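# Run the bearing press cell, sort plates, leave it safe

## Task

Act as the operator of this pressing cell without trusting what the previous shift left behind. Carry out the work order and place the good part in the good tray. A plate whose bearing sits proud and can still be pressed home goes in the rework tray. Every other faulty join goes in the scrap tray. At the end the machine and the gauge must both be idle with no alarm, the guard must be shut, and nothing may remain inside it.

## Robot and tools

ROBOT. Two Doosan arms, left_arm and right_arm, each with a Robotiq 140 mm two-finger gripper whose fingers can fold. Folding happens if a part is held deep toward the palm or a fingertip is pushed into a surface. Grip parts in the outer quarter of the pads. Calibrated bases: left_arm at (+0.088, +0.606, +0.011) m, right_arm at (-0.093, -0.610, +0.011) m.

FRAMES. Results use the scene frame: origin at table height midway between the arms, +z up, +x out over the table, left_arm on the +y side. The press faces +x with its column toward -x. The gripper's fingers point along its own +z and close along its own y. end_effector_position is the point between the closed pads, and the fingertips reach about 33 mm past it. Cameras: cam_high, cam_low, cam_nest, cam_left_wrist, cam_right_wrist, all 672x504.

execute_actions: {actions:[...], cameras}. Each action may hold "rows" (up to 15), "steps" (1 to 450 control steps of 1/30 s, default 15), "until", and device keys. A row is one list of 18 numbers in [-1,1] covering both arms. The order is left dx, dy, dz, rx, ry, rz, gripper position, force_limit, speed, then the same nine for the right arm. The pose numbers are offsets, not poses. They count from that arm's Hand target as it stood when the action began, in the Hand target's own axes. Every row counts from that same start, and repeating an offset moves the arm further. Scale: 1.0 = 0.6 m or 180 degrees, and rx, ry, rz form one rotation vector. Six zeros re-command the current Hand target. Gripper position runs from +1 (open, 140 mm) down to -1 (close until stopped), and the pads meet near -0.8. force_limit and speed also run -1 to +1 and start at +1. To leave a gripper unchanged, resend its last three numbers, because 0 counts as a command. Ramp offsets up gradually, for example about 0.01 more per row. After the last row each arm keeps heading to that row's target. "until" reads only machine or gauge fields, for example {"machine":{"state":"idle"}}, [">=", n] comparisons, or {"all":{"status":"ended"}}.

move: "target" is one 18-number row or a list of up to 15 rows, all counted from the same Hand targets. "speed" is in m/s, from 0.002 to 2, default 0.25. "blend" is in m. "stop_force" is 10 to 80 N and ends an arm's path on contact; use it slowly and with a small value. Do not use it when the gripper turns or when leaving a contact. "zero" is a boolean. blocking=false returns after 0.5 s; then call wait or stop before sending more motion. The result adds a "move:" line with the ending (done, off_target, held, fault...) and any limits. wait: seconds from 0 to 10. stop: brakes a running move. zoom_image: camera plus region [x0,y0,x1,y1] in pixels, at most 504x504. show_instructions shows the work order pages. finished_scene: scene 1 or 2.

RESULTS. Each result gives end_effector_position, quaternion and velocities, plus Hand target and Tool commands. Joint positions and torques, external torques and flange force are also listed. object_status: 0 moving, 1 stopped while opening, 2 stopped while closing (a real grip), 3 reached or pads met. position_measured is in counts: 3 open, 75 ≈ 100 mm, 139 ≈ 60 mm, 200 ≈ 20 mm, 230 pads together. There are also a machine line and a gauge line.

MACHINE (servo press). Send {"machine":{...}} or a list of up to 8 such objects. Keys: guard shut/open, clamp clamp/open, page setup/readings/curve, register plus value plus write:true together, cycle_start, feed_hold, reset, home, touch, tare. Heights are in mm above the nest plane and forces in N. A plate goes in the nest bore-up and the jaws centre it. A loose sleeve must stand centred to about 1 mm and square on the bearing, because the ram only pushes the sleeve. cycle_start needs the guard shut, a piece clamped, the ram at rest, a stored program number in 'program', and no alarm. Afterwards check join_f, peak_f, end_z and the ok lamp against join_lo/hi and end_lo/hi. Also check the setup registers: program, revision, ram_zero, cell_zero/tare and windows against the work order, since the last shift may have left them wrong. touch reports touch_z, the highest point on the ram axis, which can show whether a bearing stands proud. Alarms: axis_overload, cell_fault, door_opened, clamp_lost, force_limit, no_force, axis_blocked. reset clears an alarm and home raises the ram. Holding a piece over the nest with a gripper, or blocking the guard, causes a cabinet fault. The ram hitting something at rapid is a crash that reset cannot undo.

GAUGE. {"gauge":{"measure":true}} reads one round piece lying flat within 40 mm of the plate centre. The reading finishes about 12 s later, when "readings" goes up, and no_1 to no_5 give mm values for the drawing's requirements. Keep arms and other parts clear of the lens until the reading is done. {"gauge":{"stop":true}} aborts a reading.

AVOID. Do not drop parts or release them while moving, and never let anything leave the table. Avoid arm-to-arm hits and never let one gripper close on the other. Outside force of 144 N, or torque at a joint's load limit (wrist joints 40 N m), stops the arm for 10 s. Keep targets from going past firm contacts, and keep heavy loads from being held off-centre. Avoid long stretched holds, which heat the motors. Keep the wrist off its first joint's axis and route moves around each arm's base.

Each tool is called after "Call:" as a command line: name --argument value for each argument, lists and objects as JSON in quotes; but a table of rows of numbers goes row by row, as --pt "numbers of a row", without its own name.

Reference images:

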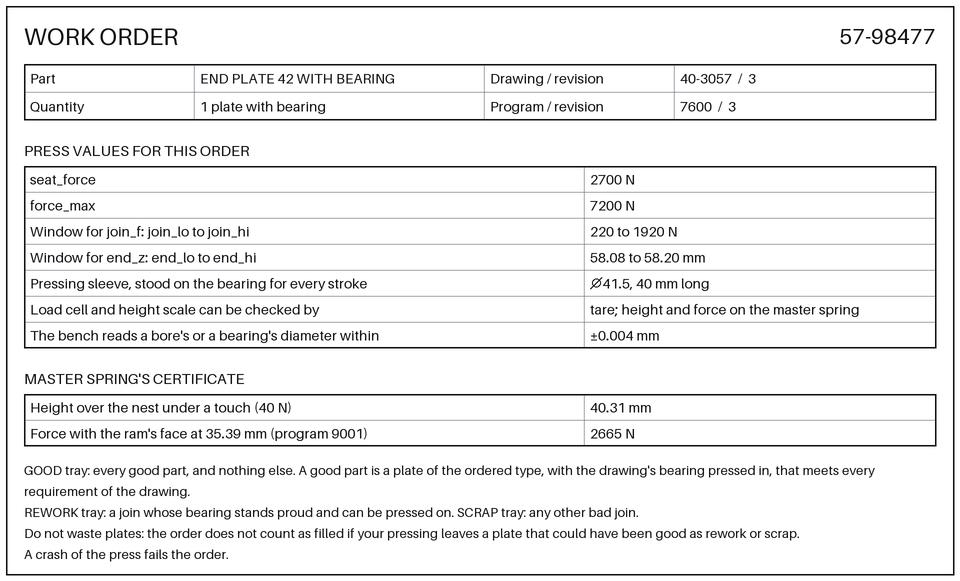

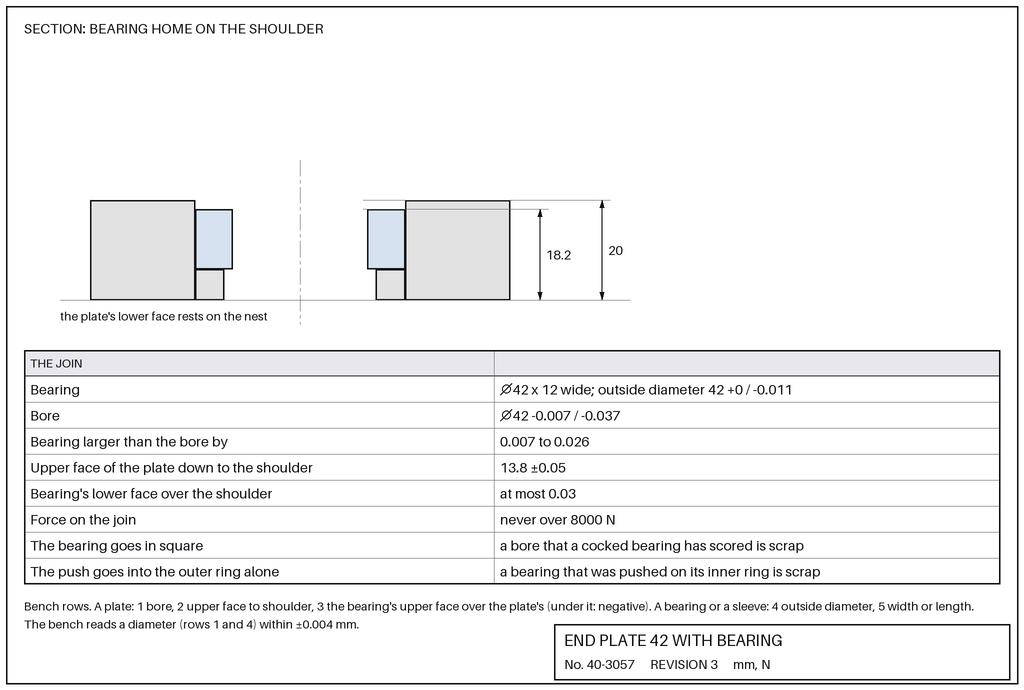

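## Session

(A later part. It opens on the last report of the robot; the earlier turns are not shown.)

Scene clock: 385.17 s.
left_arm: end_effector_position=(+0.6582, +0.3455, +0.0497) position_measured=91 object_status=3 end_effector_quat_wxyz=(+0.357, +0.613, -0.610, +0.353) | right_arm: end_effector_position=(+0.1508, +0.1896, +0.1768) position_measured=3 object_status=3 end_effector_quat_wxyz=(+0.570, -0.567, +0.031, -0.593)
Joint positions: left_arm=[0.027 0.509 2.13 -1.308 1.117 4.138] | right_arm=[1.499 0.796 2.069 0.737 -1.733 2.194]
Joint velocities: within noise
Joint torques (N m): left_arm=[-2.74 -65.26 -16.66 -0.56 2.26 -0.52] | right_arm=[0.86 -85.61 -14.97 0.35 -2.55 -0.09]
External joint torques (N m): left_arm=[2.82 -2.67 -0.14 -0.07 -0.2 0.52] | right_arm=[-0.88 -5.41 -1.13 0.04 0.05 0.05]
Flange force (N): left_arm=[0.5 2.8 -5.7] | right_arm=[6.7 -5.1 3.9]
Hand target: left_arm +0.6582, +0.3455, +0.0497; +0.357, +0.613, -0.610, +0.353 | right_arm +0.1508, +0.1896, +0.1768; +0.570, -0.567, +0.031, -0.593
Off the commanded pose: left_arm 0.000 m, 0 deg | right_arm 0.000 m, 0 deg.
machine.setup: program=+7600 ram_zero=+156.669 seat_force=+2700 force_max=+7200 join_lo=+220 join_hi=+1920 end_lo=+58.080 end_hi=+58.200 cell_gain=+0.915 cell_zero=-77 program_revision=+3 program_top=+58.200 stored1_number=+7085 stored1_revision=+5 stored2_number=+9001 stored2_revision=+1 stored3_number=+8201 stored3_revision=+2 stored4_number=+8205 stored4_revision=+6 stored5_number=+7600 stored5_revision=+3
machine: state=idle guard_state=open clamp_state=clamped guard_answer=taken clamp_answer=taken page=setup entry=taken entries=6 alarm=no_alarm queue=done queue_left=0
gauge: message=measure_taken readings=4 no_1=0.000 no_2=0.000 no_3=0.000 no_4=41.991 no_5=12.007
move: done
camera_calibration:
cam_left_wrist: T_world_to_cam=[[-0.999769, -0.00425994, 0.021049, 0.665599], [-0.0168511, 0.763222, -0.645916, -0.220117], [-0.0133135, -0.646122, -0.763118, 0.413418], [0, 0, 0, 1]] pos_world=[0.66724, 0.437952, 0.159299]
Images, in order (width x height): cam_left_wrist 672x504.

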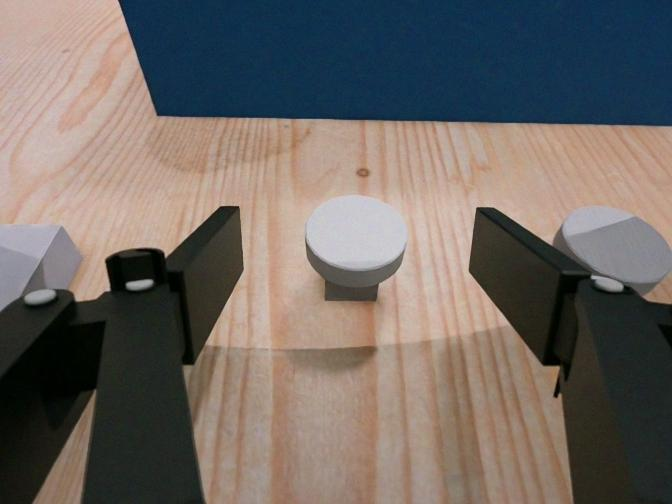

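Call:
move --target '[0.003,0,-0.0015,0,0,0,0.3,0.1,-0.8,0,0,0,0,0,0,1,1,1]' --speed 0.02 --cameras '[]'

Call:
execute_actions --actions '[{"rows":[[0,0,0,0,0,0,-1,-0.2,-1,0,0,0,0,0,0,1,1,1]],"steps":85}]' --cameras '["cam_left_wrist"]'

Call:
move --target '[0.0722,0,-0.0417,0,0,0,-1,-0.2,-1,0,0,0,0,0,0,1,1,1]' --speed 0.06 --cameras '["cam_left_wrist"]'

Scene clock: 386.13 s.
left_arm: end_effector_position=(+0.6583, +0.3454, +0.0517) position_measured=91 object_status=3 end_effector_quat_wxyz=(+0.357, +0.613, -0.610, +0.353) | right_arm: end_effector_position=(+0.1508, +0.1896, +0.1768) position_measured=3 object_status=3 end_effector_quat_wxyz=(+0.570, -0.567, +0.031, -0.593)
Joint positions: left_arm=[0.026 0.506 2.13 -1.307 1.118 4.135] | right_arm=[1.499 0.796 2.069 0.737 -1.733 2.194]
Joint velocities: within noise
Joint torques (N m): left_arm=[-3.09 -64.72 -16.42 -0.58 1.98 -0.5] | right_arm=[0.81 -84.94 -15.08 0.33 -2.58 -0.03]
External joint torques (N m): left_arm=[3.14 -2.94 -0.51 -0.06 0.07 0.5] | right_arm=[-0.79 -5.89 -0.86 0.03 0.09 0]
Flange force (N): left_arm=[0.7 2.2 -6.7] | right_arm=[7.8 -5.7 3.8]
Hand target: left_arm +0.6583, +0.3453, +0.0517; +0.357, +0.613, -0.610, +0.353 | right_arm +0.1508, +0.1896, +0.1768; +0.570, -0.567, +0.031, -0.593
Off the commanded pose: left_arm 0.000 m, 0 deg | right_arm 0.000 m, 0 deg.
machine.setup: program=+7600 ram_zero=+156.669 seat_force=+2700 force_max=+7200 join_lo=+220 join_hi=+1920 end_lo=+58.080 end_hi=+58.200 cell_gain=+0.915 cell_zero=-77 program_revision=+3 program_top=+58.200 stored1_number=+7085 stored1_revision=+5 stored2_number=+9001 stored2_revision=+1 stored3_number=+8201 stored3_revision=+2 stored4_number=+8205 stored4_revision=+6 stored5_number=+7600 stored5_revision=+3
machine: state=idle guard_state=open clamp_state=clamped guard_answer=taken clamp_answer=taken page=setup entry=taken entries=6 alarm=no_alarm queue=done queue_left=0
gauge: message=measure_taken readings=4 no_1=0.000 no_2=0.000 no_3=0.000 no_4=41.991 no_5=12.007
move: done
No camera images: "cameras" was empty.

Scene clock: 389.17 s.
left_arm: end_effector_position=(+0.6583, +0.3453, +0.0517) position_measured=169 object_status=2 end_effector_quat_wxyz=(+0.357, +0.613, -0.610, +0.353) | right_arm: end_effector_position=(+0.1508, +0.1896, +0.1768) position_measured=3 object_status=3 end_effector_quat_wxyz=(+0.570, -0.567, +0.031, -0.593)
Joint positions: left_arm=[0.026 0.506 2.13 -1.307 1.118 4.135] | right_arm=[1.499 0.796 2.069 0.737 -1.733 2.194]
Joint velocities: within noise
Joint torques (N m): left_arm=[-4.36 -63.27 -15.58 -0.33 1.73 -0.42] | right_arm=[0.83 -85.25 -15.33 0.34 -2.59 -0.1]
External joint torques (N m): left_arm=[4.06 -3.76 -1.25 -0.31 0.32 0.42] | right_arm=[-0.84 -5.74 -0.76 0.04 0.09 0.07]
Flange force (N): left_arm=[1.3 1.5 -8.8] | right_arm=[7.8 -5.4 3.6]
Hand target: left_arm +0.6583, +0.3453, +0.0517; +0.357, +0.613, -0.610, +0.353 | right_arm +0.1508, +0.1896, +0.1768; +0.570, -0.567, +0.031, -0.593
Off the commanded pose: left_arm 0.000 m, 0 deg | right_arm 0.000 m, 0 deg.
machine.setup: program=+7600 ram_zero=+156.669 seat_force=+2700 force_max=+7200 join_lo=+220 join_hi=+1920 end_lo=+58.080 end_hi=+58.200 cell_gain=+0.915 cell_zero=-77 program_revision=+3 program_top=+58.200 stored1_number=+7085 stored1_revision=+5 stored2_number=+9001 stored2_revision=+1 stored3_number=+8201 stored3_revision=+2 stored4_number=+8205 stored4_revision=+6 stored5_number=+7600 stored5_revision=+3
machine: state=idle guard_state=open clamp_state=clamped guard_answer=taken clamp_answer=taken page=setup entry=taken entries=6 alarm=no_alarm queue=done queue_left=0
gauge: message=measure_taken readings=4 no_1=0.000 no_2=0.000 no_3=0.000 no_4=41.991 no_5=12.007
camera_calibration:
cam_left_wrist: T_world_to_cam=[[-0.999769, -0.00425994, 0.021049, 0.665558], [-0.0168511, 0.763222, -0.645916, -0.218814], [-0.0133135, -0.646122, -0.763118, 0.414803], [0, 0, 0, 1]] pos_world=[0.66724, 0.437852, 0.161199]
Images, in order (width x height): cam_left_wrist 672x504.

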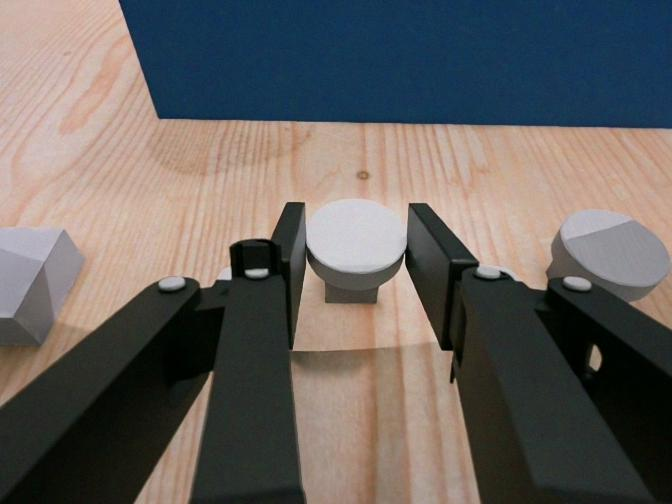

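Scene clock: 390.37 s.
left_arm: end_effector_position=(+0.6586, +0.3455, +0.1017) position_measured=169 object_status=2 end_effector_quat_wxyz=(+0.357, +0.613, -0.610, +0.353) | right_arm: end_effector_position=(+0.1508, +0.1896, +0.1768) position_measured=3 object_status=3 end_effector_quat_wxyz=(+0.570, -0.567, +0.031, -0.593)
Joint positions: left_arm=[0.027 0.425 2.116 -1.264 1.144 4.035] | right_arm=[1.499 0.796 2.069 0.737 -1.733 2.194]
Joint velocities: within noise
Joint torques (N m): left_arm=[-2.99 -59.44 -20.54 -0.97 2.05 -0.25] | right_arm=[0.63 -85.24 -15.06 0.28 -2.6 -0.08]
External joint torques (N m): left_arm=[2.91 -4.28 0.02 0.33 -0.12 0.25] | right_arm=[-0.6 -6.09 -1.13 0.09 0.1 0.05]
Flange force (N): left_arm=[2.9 4.7 -7.7] | right_arm=[7.5 -6.2 3.8]
Hand target: left_arm +0.6586, +0.3455, +0.1017; +0.357, +0.613, -0.610, +0.353 | right_arm +0.1508, +0.1896, +0.1768; +0.570, -0.567, +0.031, -0.593
Off the commanded pose: left_arm 0.000 m, 0 deg | right_arm 0.000 m, 0 deg.
machine.setup: program=+7600 ram_zero=+156.669 seat_force=+2700 force_max=+7200 join_lo=+220 join_hi=+1920 end_lo=+58.080 end_hi=+58.200 cell_gain=+0.915 cell_zero=-77 program_revision=+3 program_top=+58.200 stored1_number=+7085 stored1_revision=+5 stored2_number=+9001 stored2_revision=+1 stored3_number=+8201 stored3_revision=+2 stored4_number=+8205 stored4_revision=+6 stored5_number=+7600 stored5_revision=+3
machine: state=idle guard_state=open clamp_state=clamped guard_answer=taken clamp_answer=taken page=setup entry=taken entries=6 alarm=no_alarm queue=done queue_left=0
gauge: message=measure_taken readings=4 no_1=0.000 no_2=0.000 no_3=0.000 no_4=41.991 no_5=12.007
move: done
camera_calibration:
cam_left_wrist: T_world_to_cam=[[-0.999769, -0.00425994, 0.021049, 0.664907], [-0.0168511, 0.763222, -0.645916, -0.186664], [-0.0133135, -0.646122, -0.763118, 0.453093], [0, 0, 0, 1]] pos_world=[0.66764, 0.438052, 0.211199]
Images, in order (width x height): cam_left_wrist 672x504.

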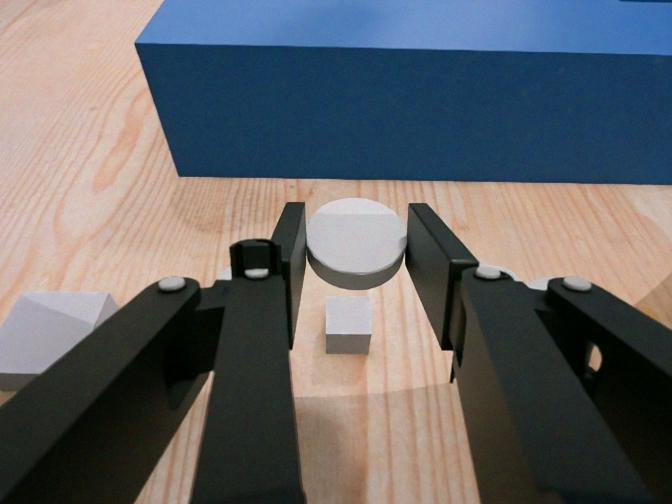

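Call:
move --pt "0.3146 0.0977 0.0752 0 0 0 -1 -0.2 -1 0 0 0 0 0 0 1 1 1" --pt "0.4021 0.0983 0.3856 0 0 0 -1 -0.2 -1 0 0 0 0 0 0 1 1 1" --speed '[0.2,0.12]' --cameras '["cam_nest","cam_left_wrist"]'

Scene clock: 393.70 s.
left_arm: end_effector_position=(+0.6006, +0.0250, +0.1967) position_measured=169 object_status=2 end_effector_quat_wxyz=(+0.357, +0.613, -0.610, +0.353) | right_arm: end_effector_position=(+0.1508, +0.1896, +0.1768) position_measured=3 object_status=3 end_effector_quat_wxyz=(+0.570, -0.567, +0.031, -0.593)
Joint positions: left_arm=[-0.538 0.313 2.033 -1.536 0.818 3.739] | right_arm=[1.499 0.796 2.069 0.737 -1.733 2.194]
Joint velocities: within noise
Joint torques (N m): left_arm=[-1.26 -57.48 -28.71 -1.52 1.36 -0.37] | right_arm=[0.67 -85.48 -14.99 0.3 -2.53 -0.05]
External joint torques (N m): left_arm=[1.49 -3.68 0.05 0.17 0.02 0.37] | right_arm=[-0.71 -5.44 -1.21 0.08 0.04 0.02]
Flange force (N): left_arm=[1.0 2.9 -6.1] | right_arm=[6.5 -5.5 3.8]
Hand target: left_arm +0.6006, +0.0249, +0.1966; +0.357, +0.613, -0.610, +0.353 | right_arm +0.1508, +0.1896, +0.1768; +0.570, -0.567, +0.031, -0.593
Off the commanded pose: left_arm 0.000 m, 0 deg | right_arm 0.000 m, 0 deg.
machine.setup: program=+7600 ram_zero=+156.669 seat_force=+2700 force_max=+7200 join_lo=+220 join_hi=+1920 end_lo=+58.080 end_hi=+58.200 cell_gain=+0.915 cell_zero=-77 program_revision=+3 program_top=+58.200 stored1_number=+7085 stored1_revision=+5 stored2_number=+9001 stored2_revision=+1 stored3_number=+8201 stored3_revision=+2 stored4_number=+8205 stored4_revision=+6 stored5_number=+7600 stored5_revision=+3
machine: state=idle guard_state=open clamp_state=clamped guard_answer=taken clamp_answer=taken page=setup entry=taken entries=6 alarm=no_alarm queue=done queue_left=0
gauge: message=measure_taken readings=4 no_1=0.000 no_2=0.000 no_3=0.000 no_4=41.991 no_5=12.007
move: done
camera_calibration:
cam_left_wrist: T_world_to_cam=[[-0.999769, -0.00425994, 0.021049, 0.603455], [-0.0168511, 0.763222, -0.645916, 0.118408], [-0.0133135, -0.646122, -0.763118, 0.317669], [0, 0, 0, 1]] pos_world=[0.60954, 0.117452, 0.306199]
Images, in order (width x height): cam_nest 672x504, cam_left_wrist 672x504.

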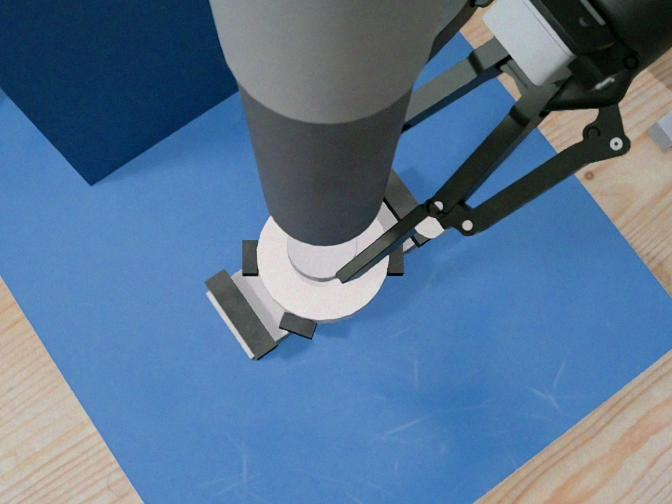

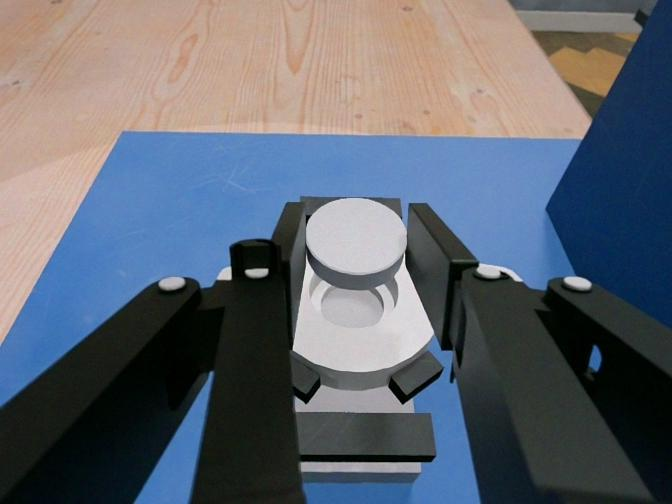

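Call:
move --target '[-0.0282,0.0017,0.0134,0,0,0,-1,-0.2,-1,0,0,0,0,0,0,1,1,1]' --speed 0.04 --cameras '["cam_nest","cam_left_wrist"]'

Call:
zoom_image --camera "cam_nest" --region '[220, 160, 430, 350]'

Call:
zoom_image --camera "cam_left_wrist" --region '[270, 180, 450, 420]'

Scene clock: 394.80 s.
left_arm: end_effector_position=(+0.5995, +0.0263, +0.1780) position_measured=169 object_status=2 end_effector_quat_wxyz=(+0.357, +0.613, -0.610, +0.353) | right_arm: end_effector_position=(+0.1508, +0.1896, +0.1768) position_measured=3 object_status=3 end_effector_quat_wxyz=(+0.570, -0.567, +0.031, -0.593)
Joint positions: left_arm=[-0.537 0.335 2.047 -1.569 0.818 3.789] | right_arm=[1.499 0.796 2.069 0.737 -1.733 2.194]
Joint velocities: within noise
Joint torques (N m): left_arm=[-2.86 -59.16 -26.98 -1.02 1.62 -0.27] | right_arm=[1 -85.39 -15.18 0.32 -2.55 -0.08]
External joint torques (N m): left_arm=[2.96 -3.75 -0.64 -0.41 -0.11 0.27] | right_arm=[-0.96 -5.77 -0.76 0.06 0.04 0.05]
Flange force (N): left_arm=[0.5 1.1 -6.8] | right_arm=[7.9 -5.3 3.7]
Hand target: left_arm +0.5995, +0.0263, +0.1780; +0.357, +0.613, -0.610, +0.353 | right_arm +0.1508, +0.1896, +0.1768; +0.570, -0.567, +0.031, -0.593
Off the commanded pose: left_arm 0.000 m, 0 deg | right_arm 0.000 m, 0 deg.
machine.setup: program=+7600 ram_zero=+156.669 seat_force=+2700 force_max=+7200 join_lo=+220 join_hi=+1920 end_lo=+58.080 end_hi=+58.200 cell_gain=+0.915 cell_zero=-77 program_revision=+3 program_top=+58.200 stored1_number=+7085 stored1_revision=+5 stored2_number=+9001 stored2_revision=+1 stored3_number=+8201 stored3_revision=+2 stored4_number=+8205 stored4_revision=+6 stored5_number=+7600 stored5_revision=+3
machine: state=idle guard_state=open clamp_state=clamped guard_answer=taken clamp_answer=taken page=setup entry=taken entries=6 alarm=no_alarm queue=done queue_left=0
gauge: message=measure_taken readings=4 no_1=0.000 no_2=0.000 no_3=0.000 no_4=41.991 no_5=12.007
move: done
camera_calibration:
cam_left_wrist: T_world_to_cam=[[-0.999772, -0.00439258, 0.020896, 0.602815], [-0.0168516, 0.763311, -0.645811, 0.105279], [-0.0131134, -0.646016, -0.763211, 0.304117], [0, 0, 0, 1]] pos_world=[0.60844, 0.118752, 0.287499]
Images, in order (width x height): cam_nest 672x504, cam_left_wrist 672x504.

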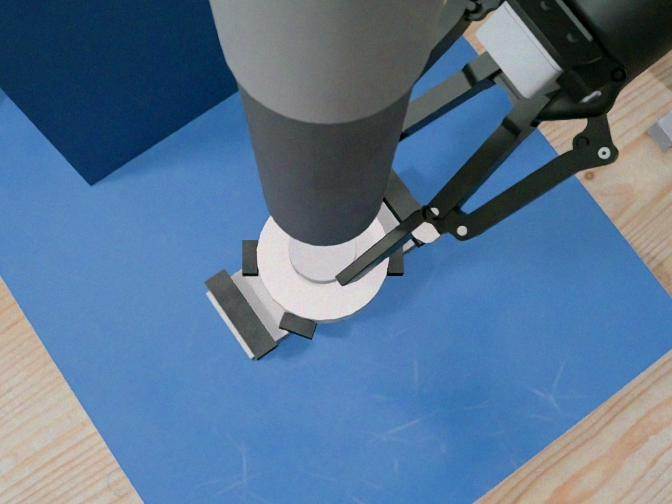

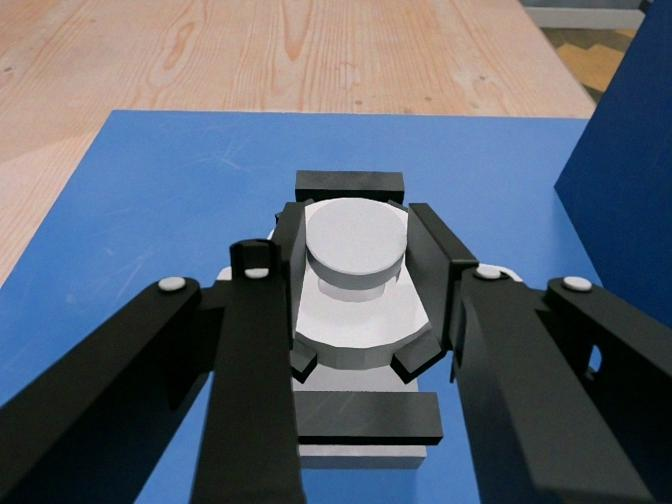

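Scaled by 2.400.

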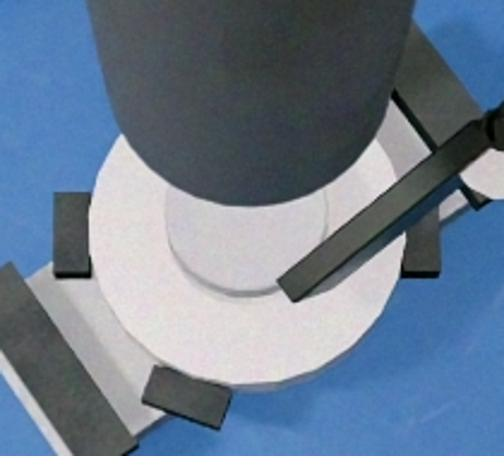

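Scaled by 2.100.

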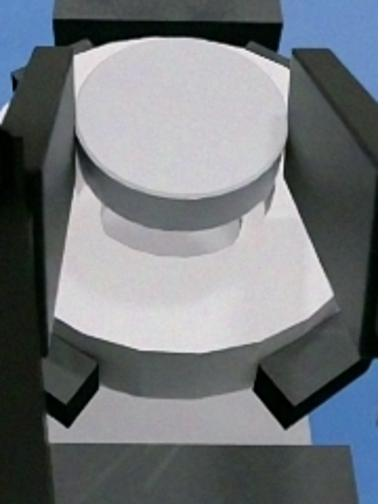

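Call:
move --target '[-0.0043,-0.001,0.0025,0,0,0,-1,-0.2,-1,0,0,0,0,0,0,1,1,1]' --speed 0.02 --cameras '[]'

Call:
move --target '[-0.0217,0,0.0125,0,0,0,-1,-0.2,-1,0,0,0,0,0,0,1,1,1]' --speed 0.01 --stop_force 10 --cameras '["cam_nest","cam_left_wrist"]'

Call:
zoom_image --camera "cam_nest" --region '[220, 160, 430, 350]'

Call:
zoom_image --camera "cam_left_wrist" --region '[270, 180, 450, 420]'

Scene clock: 396.03 s.
left_arm: end_effector_position=(+0.6000, +0.0263, +0.1750) position_measured=169 object_status=2 end_effector_quat_wxyz=(+0.357, +0.613, -0.610, +0.353) | right_arm: end_effector_position=(+0.1508, +0.1896, +0.1768) position_measured=3 object_status=3 end_effector_quat_wxyz=(+0.570, -0.567, +0.031, -0.593)
Joint positions: left_arm=[-0.536 0.34 2.048 -1.574 0.819 3.796] | right_arm=[1.499 0.796 2.069 0.737 -1.733 2.194]
Joint velocities: within noise
Joint torques (N m): left_arm=[-2.64 -60.29 -27.08 -1.54 1.68 -0.33] | right_arm=[0.75 -85.41 -15.03 0.36 -2.56 -0.08]
External joint torques (N m): left_arm=[2.52 -1.55 -0.11 0.12 -0.18 0.33] | right_arm=[-0.75 -5.47 -0.96 0.02 0.07 0.05]
Flange force (N): left_arm=[-1.0 -0.6 -4.6] | right_arm=[7.0 -5.3 3.6]
Hand target: left_arm +0.6000, +0.0263, +0.1750; +0.357, +0.613, -0.610, +0.353 | right_arm +0.1508, +0.1896, +0.1768; +0.570, -0.567, +0.031, -0.593
Off the commanded pose: left_arm 0.000 m, 0 deg | right_arm 0.000 m, 0 deg.
machine.setup: program=+7600 ram_zero=+156.669 seat_force=+2700 force_max=+7200 join_lo=+220 join_hi=+1920 end_lo=+58.080 end_hi=+58.200 cell_gain=+0.915 cell_zero=-77 program_revision=+3 program_top=+58.200 stored1_number=+7085 stored1_revision=+5 stored2_number=+9001 stored2_revision=+1 stored3_number=+8201 stored3_revision=+2 stored4_number=+8205 stored4_revision=+6 stored5_number=+7600 stored5_revision=+3
machine: state=idle guard_state=open clamp_state=clamped guard_answer=taken clamp_answer=taken page=setup entry=taken entries=6 alarm=no_alarm queue=done queue_left=0
gauge: message=measure_taken readings=4 no_1=0.000 no_2=0.000 no_3=0.000 no_4=41.991 no_5=12.007
move: done
No camera images: "cameras" was empty.

Scene clock: 397.10 s.
left_arm: end_effector_position=(+0.6000, +0.0262, +0.1706) position_measured=169 object_status=2 end_effector_quat_wxyz=(+0.357, +0.613, -0.610, +0.353) | right_arm: end_effector_position=(+0.1508, +0.1896, +0.1768) position_measured=3 object_status=3 end_effector_quat_wxyz=(+0.570, -0.567, +0.031, -0.593)
Joint positions: left_arm=[-0.536 0.346 2.051 -1.582 0.819 3.808] | right_arm=[1.499 0.796 2.069 0.737 -1.733 2.194]
Joint velocities: within noise
Joint torques (N m): left_arm=[-5.12 -49.66 -21.84 -0.02 -0.46 -0.63] | right_arm=[0.77 -85.13 -15.14 0.29 -2.54 -0.05]
External joint torques (N m): left_arm=[5.12 -13.16 -5.22 -1.43 2 0.63] | right_arm=[-0.75 -5.93 -0.86 0.08 0.04 0.02]
Flange force (N): left_arm=[8.4 1.9 -18.1] | right_arm=[7.8 -5.8 3.6]
Hand target: left_arm +0.6001, +0.0262, +0.1706; +0.357, +0.613, -0.610, +0.353 (not the last commanded pose) | right_arm +0.1508, +0.1896, +0.1768; +0.570, -0.567, +0.031, -0.593
Off the commanded pose: left_arm 0.011 m, 0 deg | right_arm 0.000 m, 0 deg.
machine.setup: program=+7600 ram_zero=+156.669 seat_force=+2700 force_max=+7200 join_lo=+220 join_hi=+1920 end_lo=+58.080 end_hi=+58.200 cell_gain=+0.915 cell_zero=-77 program_revision=+3 program_top=+58.200 stored1_number=+7085 stored1_revision=+5 stored2_number=+9001 stored2_revision=+1 stored3_number=+8201 stored3_revision=+2 stored4_number=+8205 stored4_revision=+6 stored5_number=+7600 stored5_revision=+3
machine: state=idle guard_state=open clamp_state=clamped guard_answer=taken clamp_answer=taken page=setup entry=taken entries=6 alarm=no_alarm queue=done queue_left=0
gauge: message=measure_taken readings=4 no_1=0.000 no_2=0.000 no_3=0.000 no_4=41.991 no_5=12.007
move: contact (left_arm)
camera_calibration:
cam_left_wrist: T_world_to_cam=[[-0.999771, -0.0041779, 0.0209857, 0.603519], [-0.0167513, 0.763041, -0.646133, 0.100571], [-0.0133135, -0.646337, -0.762936, 0.298559], [0, 0, 0, 1]] pos_world=[0.60904, 0.118752, 0.280098]
Images, in order (width x height): cam_nest 672x504, cam_left_wrist 672x504.

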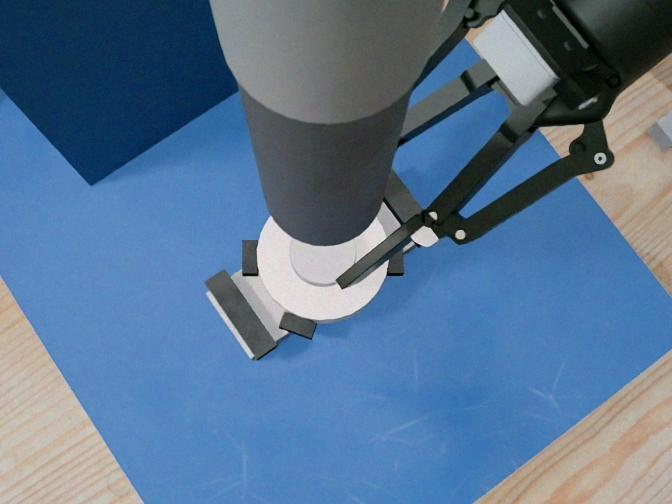

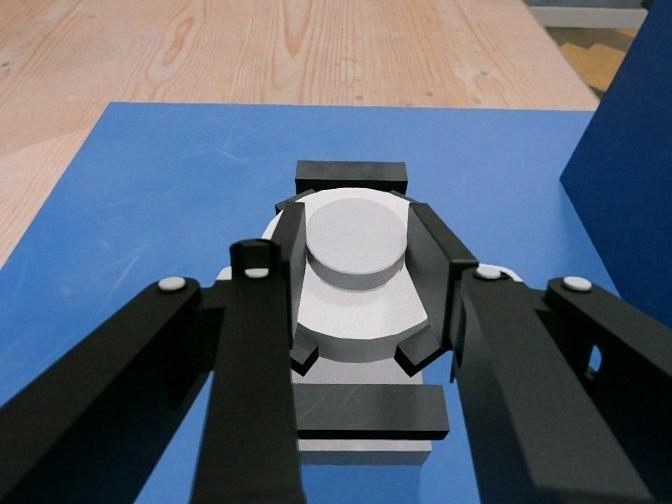

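Scaled by 2.400.

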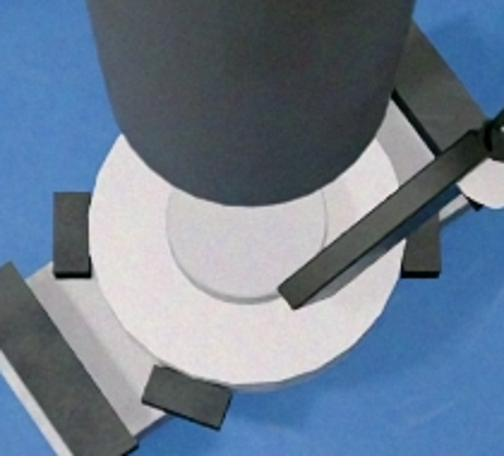

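Scaled by 2.100.

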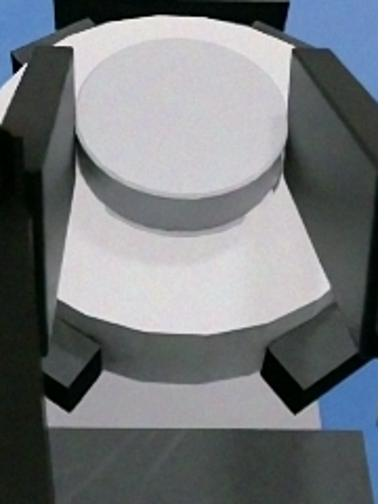

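Call:
execute_actions --actions '[{"rows":[[0,0,0,0,0,0,0.3,0.1,-1,0,0,0,0,0,0,1,1,1]],"steps":60}]' --cameras '["cam_left_wrist"]'

Call:
zoom_image --camera "cam_left_wrist" --region '[270, 180, 450, 420]'

Scene clock: 399.57 s.
left_arm: end_effector_position=(+0.6001, +0.0262, +0.1706) position_measured=91 object_status=3 end_effector_quat_wxyz=(+0.357, +0.613, -0.610, +0.353) | right_arm: end_effector_position=(+0.1508, +0.1896, +0.1768) position_measured=3 object_status=3 end_effector_quat_wxyz=(+0.570, -0.567, +0.031, -0.593)
Joint positions: left_arm=[-0.536 0.346 2.051 -1.582 0.819 3.808] | right_arm=[1.499 0.796 2.069 0.737 -1.733 2.194]
Joint velocities: within noise
Joint torques (N m): left_arm=[-2.64 -59.49 -26.34 -1.36 1.46 -0.44] | right_arm=[0.64 -85.36 -15.2 0.33 -2.58 -0.03]
External joint torques (N m): left_arm=[2.61 -2.76 -0.57 -0.07 0.05 0.44] | right_arm=[-0.61 -6.3 -1.15 0.06 0.06 0]
Flange force (N): left_arm=[-0.1 0.0 -5.8] | right_arm=[7.8 -6.5 3.9]
Hand target: left_arm +0.6001, +0.0262, +0.1706; +0.357, +0.613, -0.610, +0.353 | right_arm +0.1508, +0.1896, +0.1768; +0.570, -0.567, +0.031, -0.593
Off the commanded pose: left_arm 0.000 m, 0 deg | right_arm 0.000 m, 0 deg.
machine.setup: program=+7600 ram_zero=+156.669 seat_force=+2700 force_max=+7200 join_lo=+220 join_hi=+1920 end_lo=+58.080 end_hi=+58.200 cell_gain=+0.915 cell_zero=-77 program_revision=+3 program_top=+58.200 stored1_number=+7085 stored1_revision=+5 stored2_number=+9001 stored2_revision=+1 stored3_number=+8201 stored3_revision=+2 stored4_number=+8205 stored4_revision=+6 stored5_number=+7600 stored5_revision=+3
machine: state=idle guard_state=open clamp_state=clamped guard_answer=taken clamp_answer=taken page=setup entry=taken entries=6 alarm=no_alarm queue=done queue_left=0
gauge: message=measure_taken readings=4 no_1=0.000 no_2=0.000 no_3=0.000 no_4=41.991 no_5=12.007
camera_calibration:
cam_left_wrist: T_world_to_cam=[[-0.999772, -0.00424418, 0.0209081, 0.603549], [-0.0167509, 0.763081, -0.646085, 0.100552], [-0.0132125, -0.646288, -0.762979, 0.298504], [0, 0, 0, 1]] pos_world=[0.60904, 0.118752, 0.280098]
Images, in order (width x height): cam_left_wrist 672x504.

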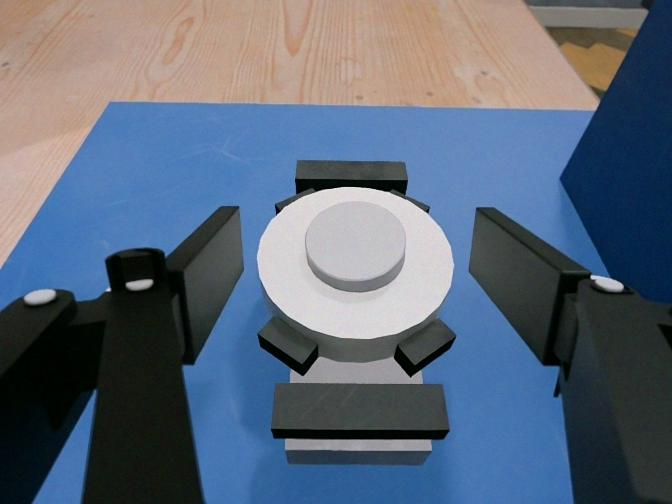

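Scaled by 2.100.

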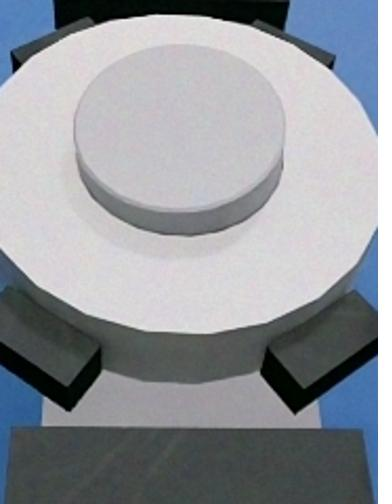

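Call:
move --pt "0.05 0 -0.0289 0 0 0 0.3 0.1 -1 0 0 0 0 0 0 1 1 1" --pt "-0.0942 0 -0.2787 0 0 0 0.3 0.1 -1 0 0 0 0 0 0 1 1 1" --speed '[0.05,0.2]' --cameras '["cam_nest","cam_left_wrist"]'

Call:
zoom_image --camera "cam_nest" --region '[240, 200, 410, 340]'

Call:
zoom_image --camera "cam_left_wrist" --region '[270, 60, 470, 260]'

Scene clock: 401.83 s.
left_arm: end_effector_position=(+0.6001, +0.1994, +0.2045) position_measured=91 object_status=3 end_effector_quat_wxyz=(+0.357, +0.613, -0.610, +0.353) | right_arm: end_effector_position=(+0.1508, +0.1896, +0.1768) position_measured=3 object_status=3 end_effector_quat_wxyz=(+0.570, -0.567, +0.031, -0.593)
Joint positions: left_arm=[-0.254 0.218 2.148 -1.367 1.015 3.793] | right_arm=[1.499 0.796 2.069 0.737 -1.733 2.194]
Joint velocities: within noise
Joint torques (N m): left_arm=[-0.8 -46.94 -26.67 -0.61 1.63 -0.46] | right_arm=[0.88 -85.12 -15.27 0.34 -2.53 -0.05]
External joint torques (N m): left_arm=[0.74 -3.24 -0.81 -0.43 -0.14 0.46] | right_arm=[-0.87 -5.49 -0.61 0.03 0.04 0.02]
Flange force (N): left_arm=[2.1 3.0 -3.0] | right_arm=[7.7 -5.0 3.4]
Hand target: left_arm +0.6002, +0.1994, +0.2046; +0.357, +0.613, -0.610, +0.353 | right_arm +0.1508, +0.1896, +0.1768; +0.570, -0.567, +0.031, -0.593
Off the commanded pose: left_arm 0.000 m, 0 deg | right_arm 0.000 m, 0 deg.
machine.setup: program=+7600 ram_zero=+156.669 seat_force=+2700 force_max=+7200 join_lo=+220 join_hi=+1920 end_lo=+58.080 end_hi=+58.200 cell_gain=+0.915 cell_zero=-77 program_revision=+3 program_top=+58.200 stored1_number=+7085 stored1_revision=+5 stored2_number=+9001 stored2_revision=+1 stored3_number=+8201 stored3_revision=+2 stored4_number=+8205 stored4_revision=+6 stored5_number=+7600 stored5_revision=+3
machine: state=idle guard_state=open clamp_state=clamped guard_answer=taken clamp_answer=taken page=setup entry=taken entries=6 alarm=no_alarm queue=done queue_left=0
gauge: message=measure_taken readings=4 no_1=0.000 no_2=0.000 no_3=0.000 no_4=41.991 no_5=12.007
move: done
camera_calibration:
cam_left_wrist: T_world_to_cam=[[-0.999772, -0.00424418, 0.0209081, 0.603675], [-0.0167509, 0.763081, -0.646085, -0.00963339], [-0.0132125, -0.646288, -0.762979, 0.436243], [0, 0, 0, 1]] pos_world=[0.60914, 0.291852, 0.313998]
Images, in order (width x height): cam_nest 672x504, cam_left_wrist 672x504.

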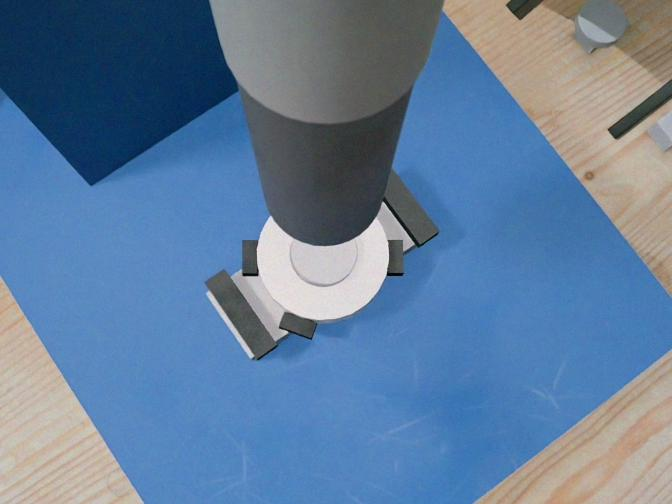

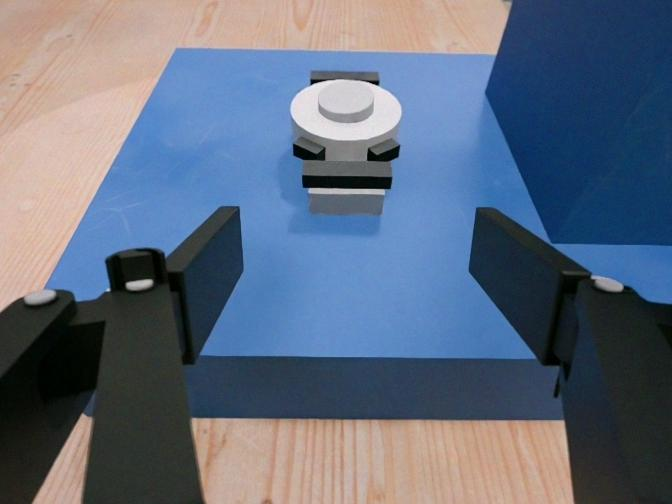

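Scaled by 2.965.

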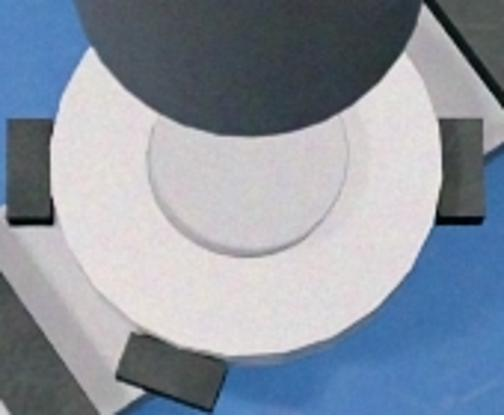

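Scaled by 2.520.

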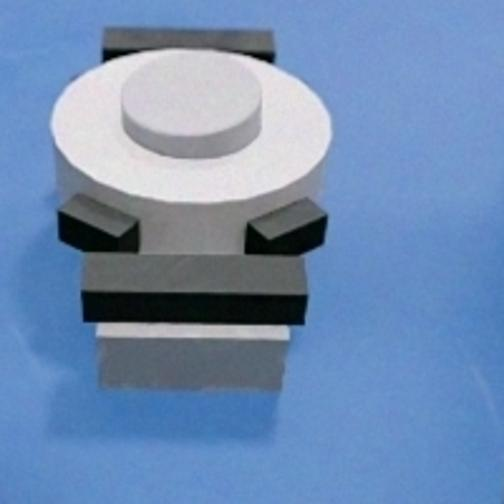

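Call:
zoom_image --camera "cam_left_wrist" --region '[280, 65, 410, 165]'

Scaled by 3.877.

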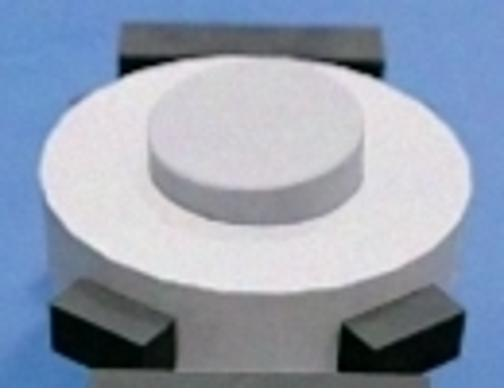

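Call:
execute_actions --actions '[{"rows":[[0,0,0,0,0,0,0.3,0.1,-1,0,0,0,0,0,0,1,1,1]],"steps":2}]' --cameras '["cam_low"]'

Call:
zoom_image --camera "cam_low" --region '[420, 160, 540, 240]'

Scene clock: 402.50 s.
left_arm: end_effector_position=(+0.6002, +0.1994, +0.2046) position_measured=91 object_status=3 end_effector_quat_wxyz=(+0.357, +0.613, -0.610, +0.353) | right_arm: end_effector_position=(+0.1508, +0.1896, +0.1768) position_measured=3 object_status=3 end_effector_quat_wxyz=(+0.570, -0.567, +0.031, -0.593)
Joint positions: left_arm=[-0.253 0.218 2.148 -1.367 1.016 3.793] | right_arm=[1.499 0.796 2.069 0.737 -1.733 2.194]
Joint velocities: within noise
Joint torques (N m): left_arm=[-2.93 -47.05 -26.92 -0.97 1.46 -0.4] | right_arm=[0.75 -85.41 -15.13 0.39 -2.56 -0.11]
External joint torques (N m): left_arm=[2.68 -3.16 -0.58 -0.07 0.04 0.4] | right_arm=[-0.75 -5.79 -0.94 -0.01 0.06 0.07]
Flange force (N): left_arm=[0.4 1.9 -6.8] | right_arm=[7.5 -5.5 3.7]
Hand target: left_arm +0.6002, +0.1994, +0.2046; +0.357, +0.613, -0.610, +0.353 | right_arm +0.1508, +0.1896, +0.1768; +0.570, -0.567, +0.031, -0.593
Off the commanded pose: left_arm 0.000 m, 0 deg | right_arm 0.000 m, 0 deg.
machine.setup: program=+7600 ram_zero=+156.669 seat_force=+2700 force_max=+7200 join_lo=+220 join_hi=+1920 end_lo=+58.080 end_hi=+58.200 cell_gain=+0.915 cell_zero=-77 program_revision=+3 program_top=+58.200 stored1_number=+7085 stored1_revision=+5 stored2_number=+9001 stored2_revision=+1 stored3_number=+8201 stored3_revision=+2 stored4_number=+8205 stored4_revision=+6 stored5_number=+7600 stored5_revision=+3
machine: state=idle guard_state=open clamp_state=clamped guard_answer=taken clamp_answer=taken page=setup entry=taken entries=6 alarm=no_alarm queue=done queue_left=0
gauge: message=measure_taken readings=4 no_1=0.000 no_2=0.000 no_3=0.000 no_4=41.991 no_5=12.007
Images, in order (width x height): cam_low 672x504.

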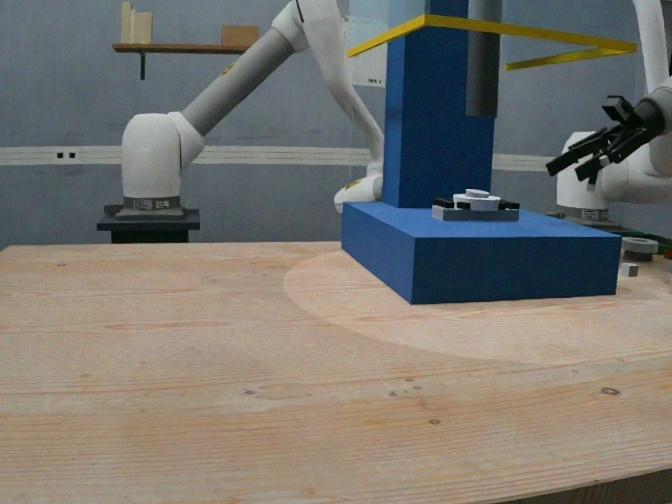

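Scaled by 4.200.

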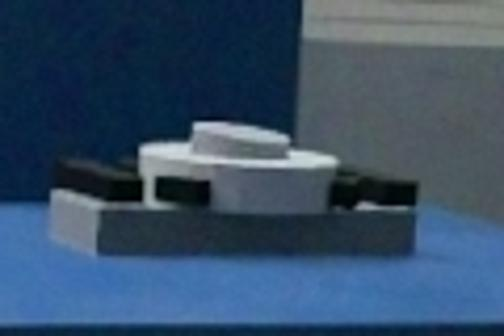

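Call:
move --pt "0.1443 0 0.25 0 0 0 0.3 0.1 -1 0 0 0 0 0 0 1 1 1" --pt "0.0963 0 0.2779 0 0 0 0.3 0.1 -1 0 0 0 0 0 0 1 1 1" --speed '[0.2,0.05]' --cameras '[]'

Call:
execute_actions --actions '[{"rows":[[0,0,0,0,0,0,-1,-0.2,-1,0,0,0,0,0,0,1,1,1]],"steps":85}]' --cameras '["cam_left_wrist"]'

Call:
zoom_image --camera "cam_left_wrist" --region '[270, 180, 450, 420]'

Scene clock: 405.50 s.
left_arm: end_effector_position=(+0.6001, +0.0260, +0.1719) position_measured=91 object_status=3 end_effector_quat_wxyz=(+0.357, +0.613, -0.610, +0.353) | right_arm: end_effector_position=(+0.1508, +0.1896, +0.1768) position_measured=3 object_status=3 end_effector_quat_wxyz=(+0.570, -0.567, +0.031, -0.593)
Joint positions: left_arm=[-0.537 0.344 2.05 -1.58 0.818 3.804] | right_arm=[1.499 0.796 2.069 0.737 -1.733 2.194]
Joint velocities: within noise
Joint torques (N m): left_arm=[-3.27 -58.75 -26.42 -1.5 1.45 -0.46] | right_arm=[0.91 -85.39 -15.05 0.34 -2.53 -0.09]
External joint torques (N m): left_arm=[3.21 -3.58 -0.64 0.07 0.06 0.46] | right_arm=[-0.9 -5.62 -0.98 0.03 0.04 0.05]
Flange force (N): left_arm=[0.3 0.1 -7.6] | right_arm=[7.3 -5.2 3.8]
Hand target: left_arm +0.6001, +0.0260, +0.1719; +0.357, +0.613, -0.610, +0.353 | right_arm +0.1508, +0.1896, +0.1768; +0.570, -0.567, +0.031, -0.593
Off the commanded pose: left_arm 0.000 m, 0 deg | right_arm 0.000 m, 0 deg.
machine.setup: program=+7600 ram_zero=+156.669 seat_force=+2700 force_max=+7200 join_lo=+220 join_hi=+1920 end_lo=+58.080 end_hi=+58.200 cell_gain=+0.915 cell_zero=-77 program_revision=+3 program_top=+58.200 stored1_number=+7085 stored1_revision=+5 stored2_number=+9001 stored2_revision=+1 stored3_number=+8201 stored3_revision=+2 stored4_number=+8205 stored4_revision=+6 stored5_number=+7600 stored5_revision=+3
machine: state=idle guard_state=open clamp_state=clamped guard_answer=taken clamp_answer=taken page=setup entry=taken entries=6 alarm=no_alarm queue=done queue_left=0
gauge: message=measure_taken readings=4 no_1=0.000 no_2=0.000 no_3=0.000 no_4=41.991 no_5=12.007
move: done
No camera images: "cameras" was empty.

Scene clock: 408.53 s.
left_arm: end_effector_position=(+0.6001, +0.0260, +0.1719) position_measured=170 object_status=2 end_effector_quat_wxyz=(+0.357, +0.613, -0.610, +0.353) | right_arm: end_effector_position=(+0.1508, +0.1896, +0.1768) position_measured=3 object_status=3 end_effector_quat_wxyz=(+0.570, -0.567, +0.031, -0.593)
Joint positions: left_arm=[-0.537 0.344 2.05 -1.58 0.819 3.804] | right_arm=[1.499 0.796 2.069 0.737 -1.733 2.194]
Joint velocities: within noise
Joint torques (N m): left_arm=[-5.23 -57.1 -26.97 -1.55 1.33 -0.44] | right_arm=[0.35 -84.85 -15.11 0.27 -2.5 -0.06]
External joint torques (N m): left_arm=[5.16 -5.06 -0.01 0.12 0.19 0.44] | right_arm=[-0.37 -6.25 -0.94 0.12 0 0.02]
Flange force (N): left_arm=[-0.4 0.8 -12.3] | right_arm=[7.9 -6.5 3.3]
Hand target: left_arm +0.6001, +0.0260, +0.1719; +0.357, +0.613, -0.610, +0.353 | right_arm +0.1508, +0.1896, +0.1768; +0.570, -0.567, +0.031, -0.593
Off the commanded pose: left_arm 0.000 m, 0 deg | right_arm 0.000 m, 0 deg.
machine.setup: program=+7600 ram_zero=+156.669 seat_force=+2700 force_max=+7200 join_lo=+220 join_hi=+1920 end_lo=+58.080 end_hi=+58.200 cell_gain=+0.915 cell_zero=-77 program_revision=+3 program_top=+58.200 stored1_number=+7085 stored1_revision=+5 stored2_number=+9001 stored2_revision=+1 stored3_number=+8201 stored3_revision=+2 stored4_number=+8205 stored4_revision=+6 stored5_number=+7600 stored5_revision=+3
machine: state=idle guard_state=open clamp_state=clamped guard_answer=taken clamp_answer=taken page=setup entry=taken entries=6 alarm=no_alarm queue=done queue_left=0
gauge: message=measure_taken readings=4 no_1=0.000 no_2=0.000 no_3=0.000 no_4=41.991 no_5=12.007
camera_calibration:
cam_left_wrist: T_world_to_cam=[[-0.999772, -0.00424418, 0.0209081, 0.603521], [-0.0167509, 0.763081, -0.646085, 0.101545], [-0.0132125, -0.646288, -0.762979, 0.299367], [0, 0, 0, 1]] pos_world=[0.60904, 0.118552, 0.281398]
Images, in order (width x height): cam_left_wrist 672x504.

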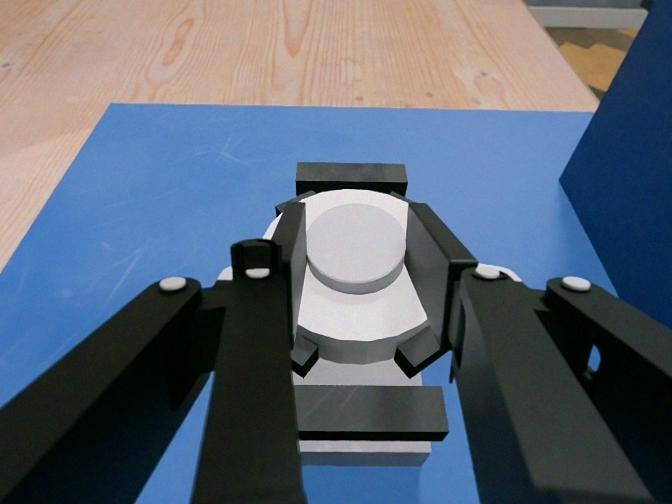

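Scaled by 2.100.

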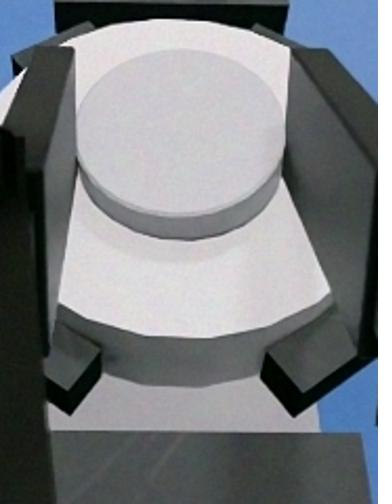

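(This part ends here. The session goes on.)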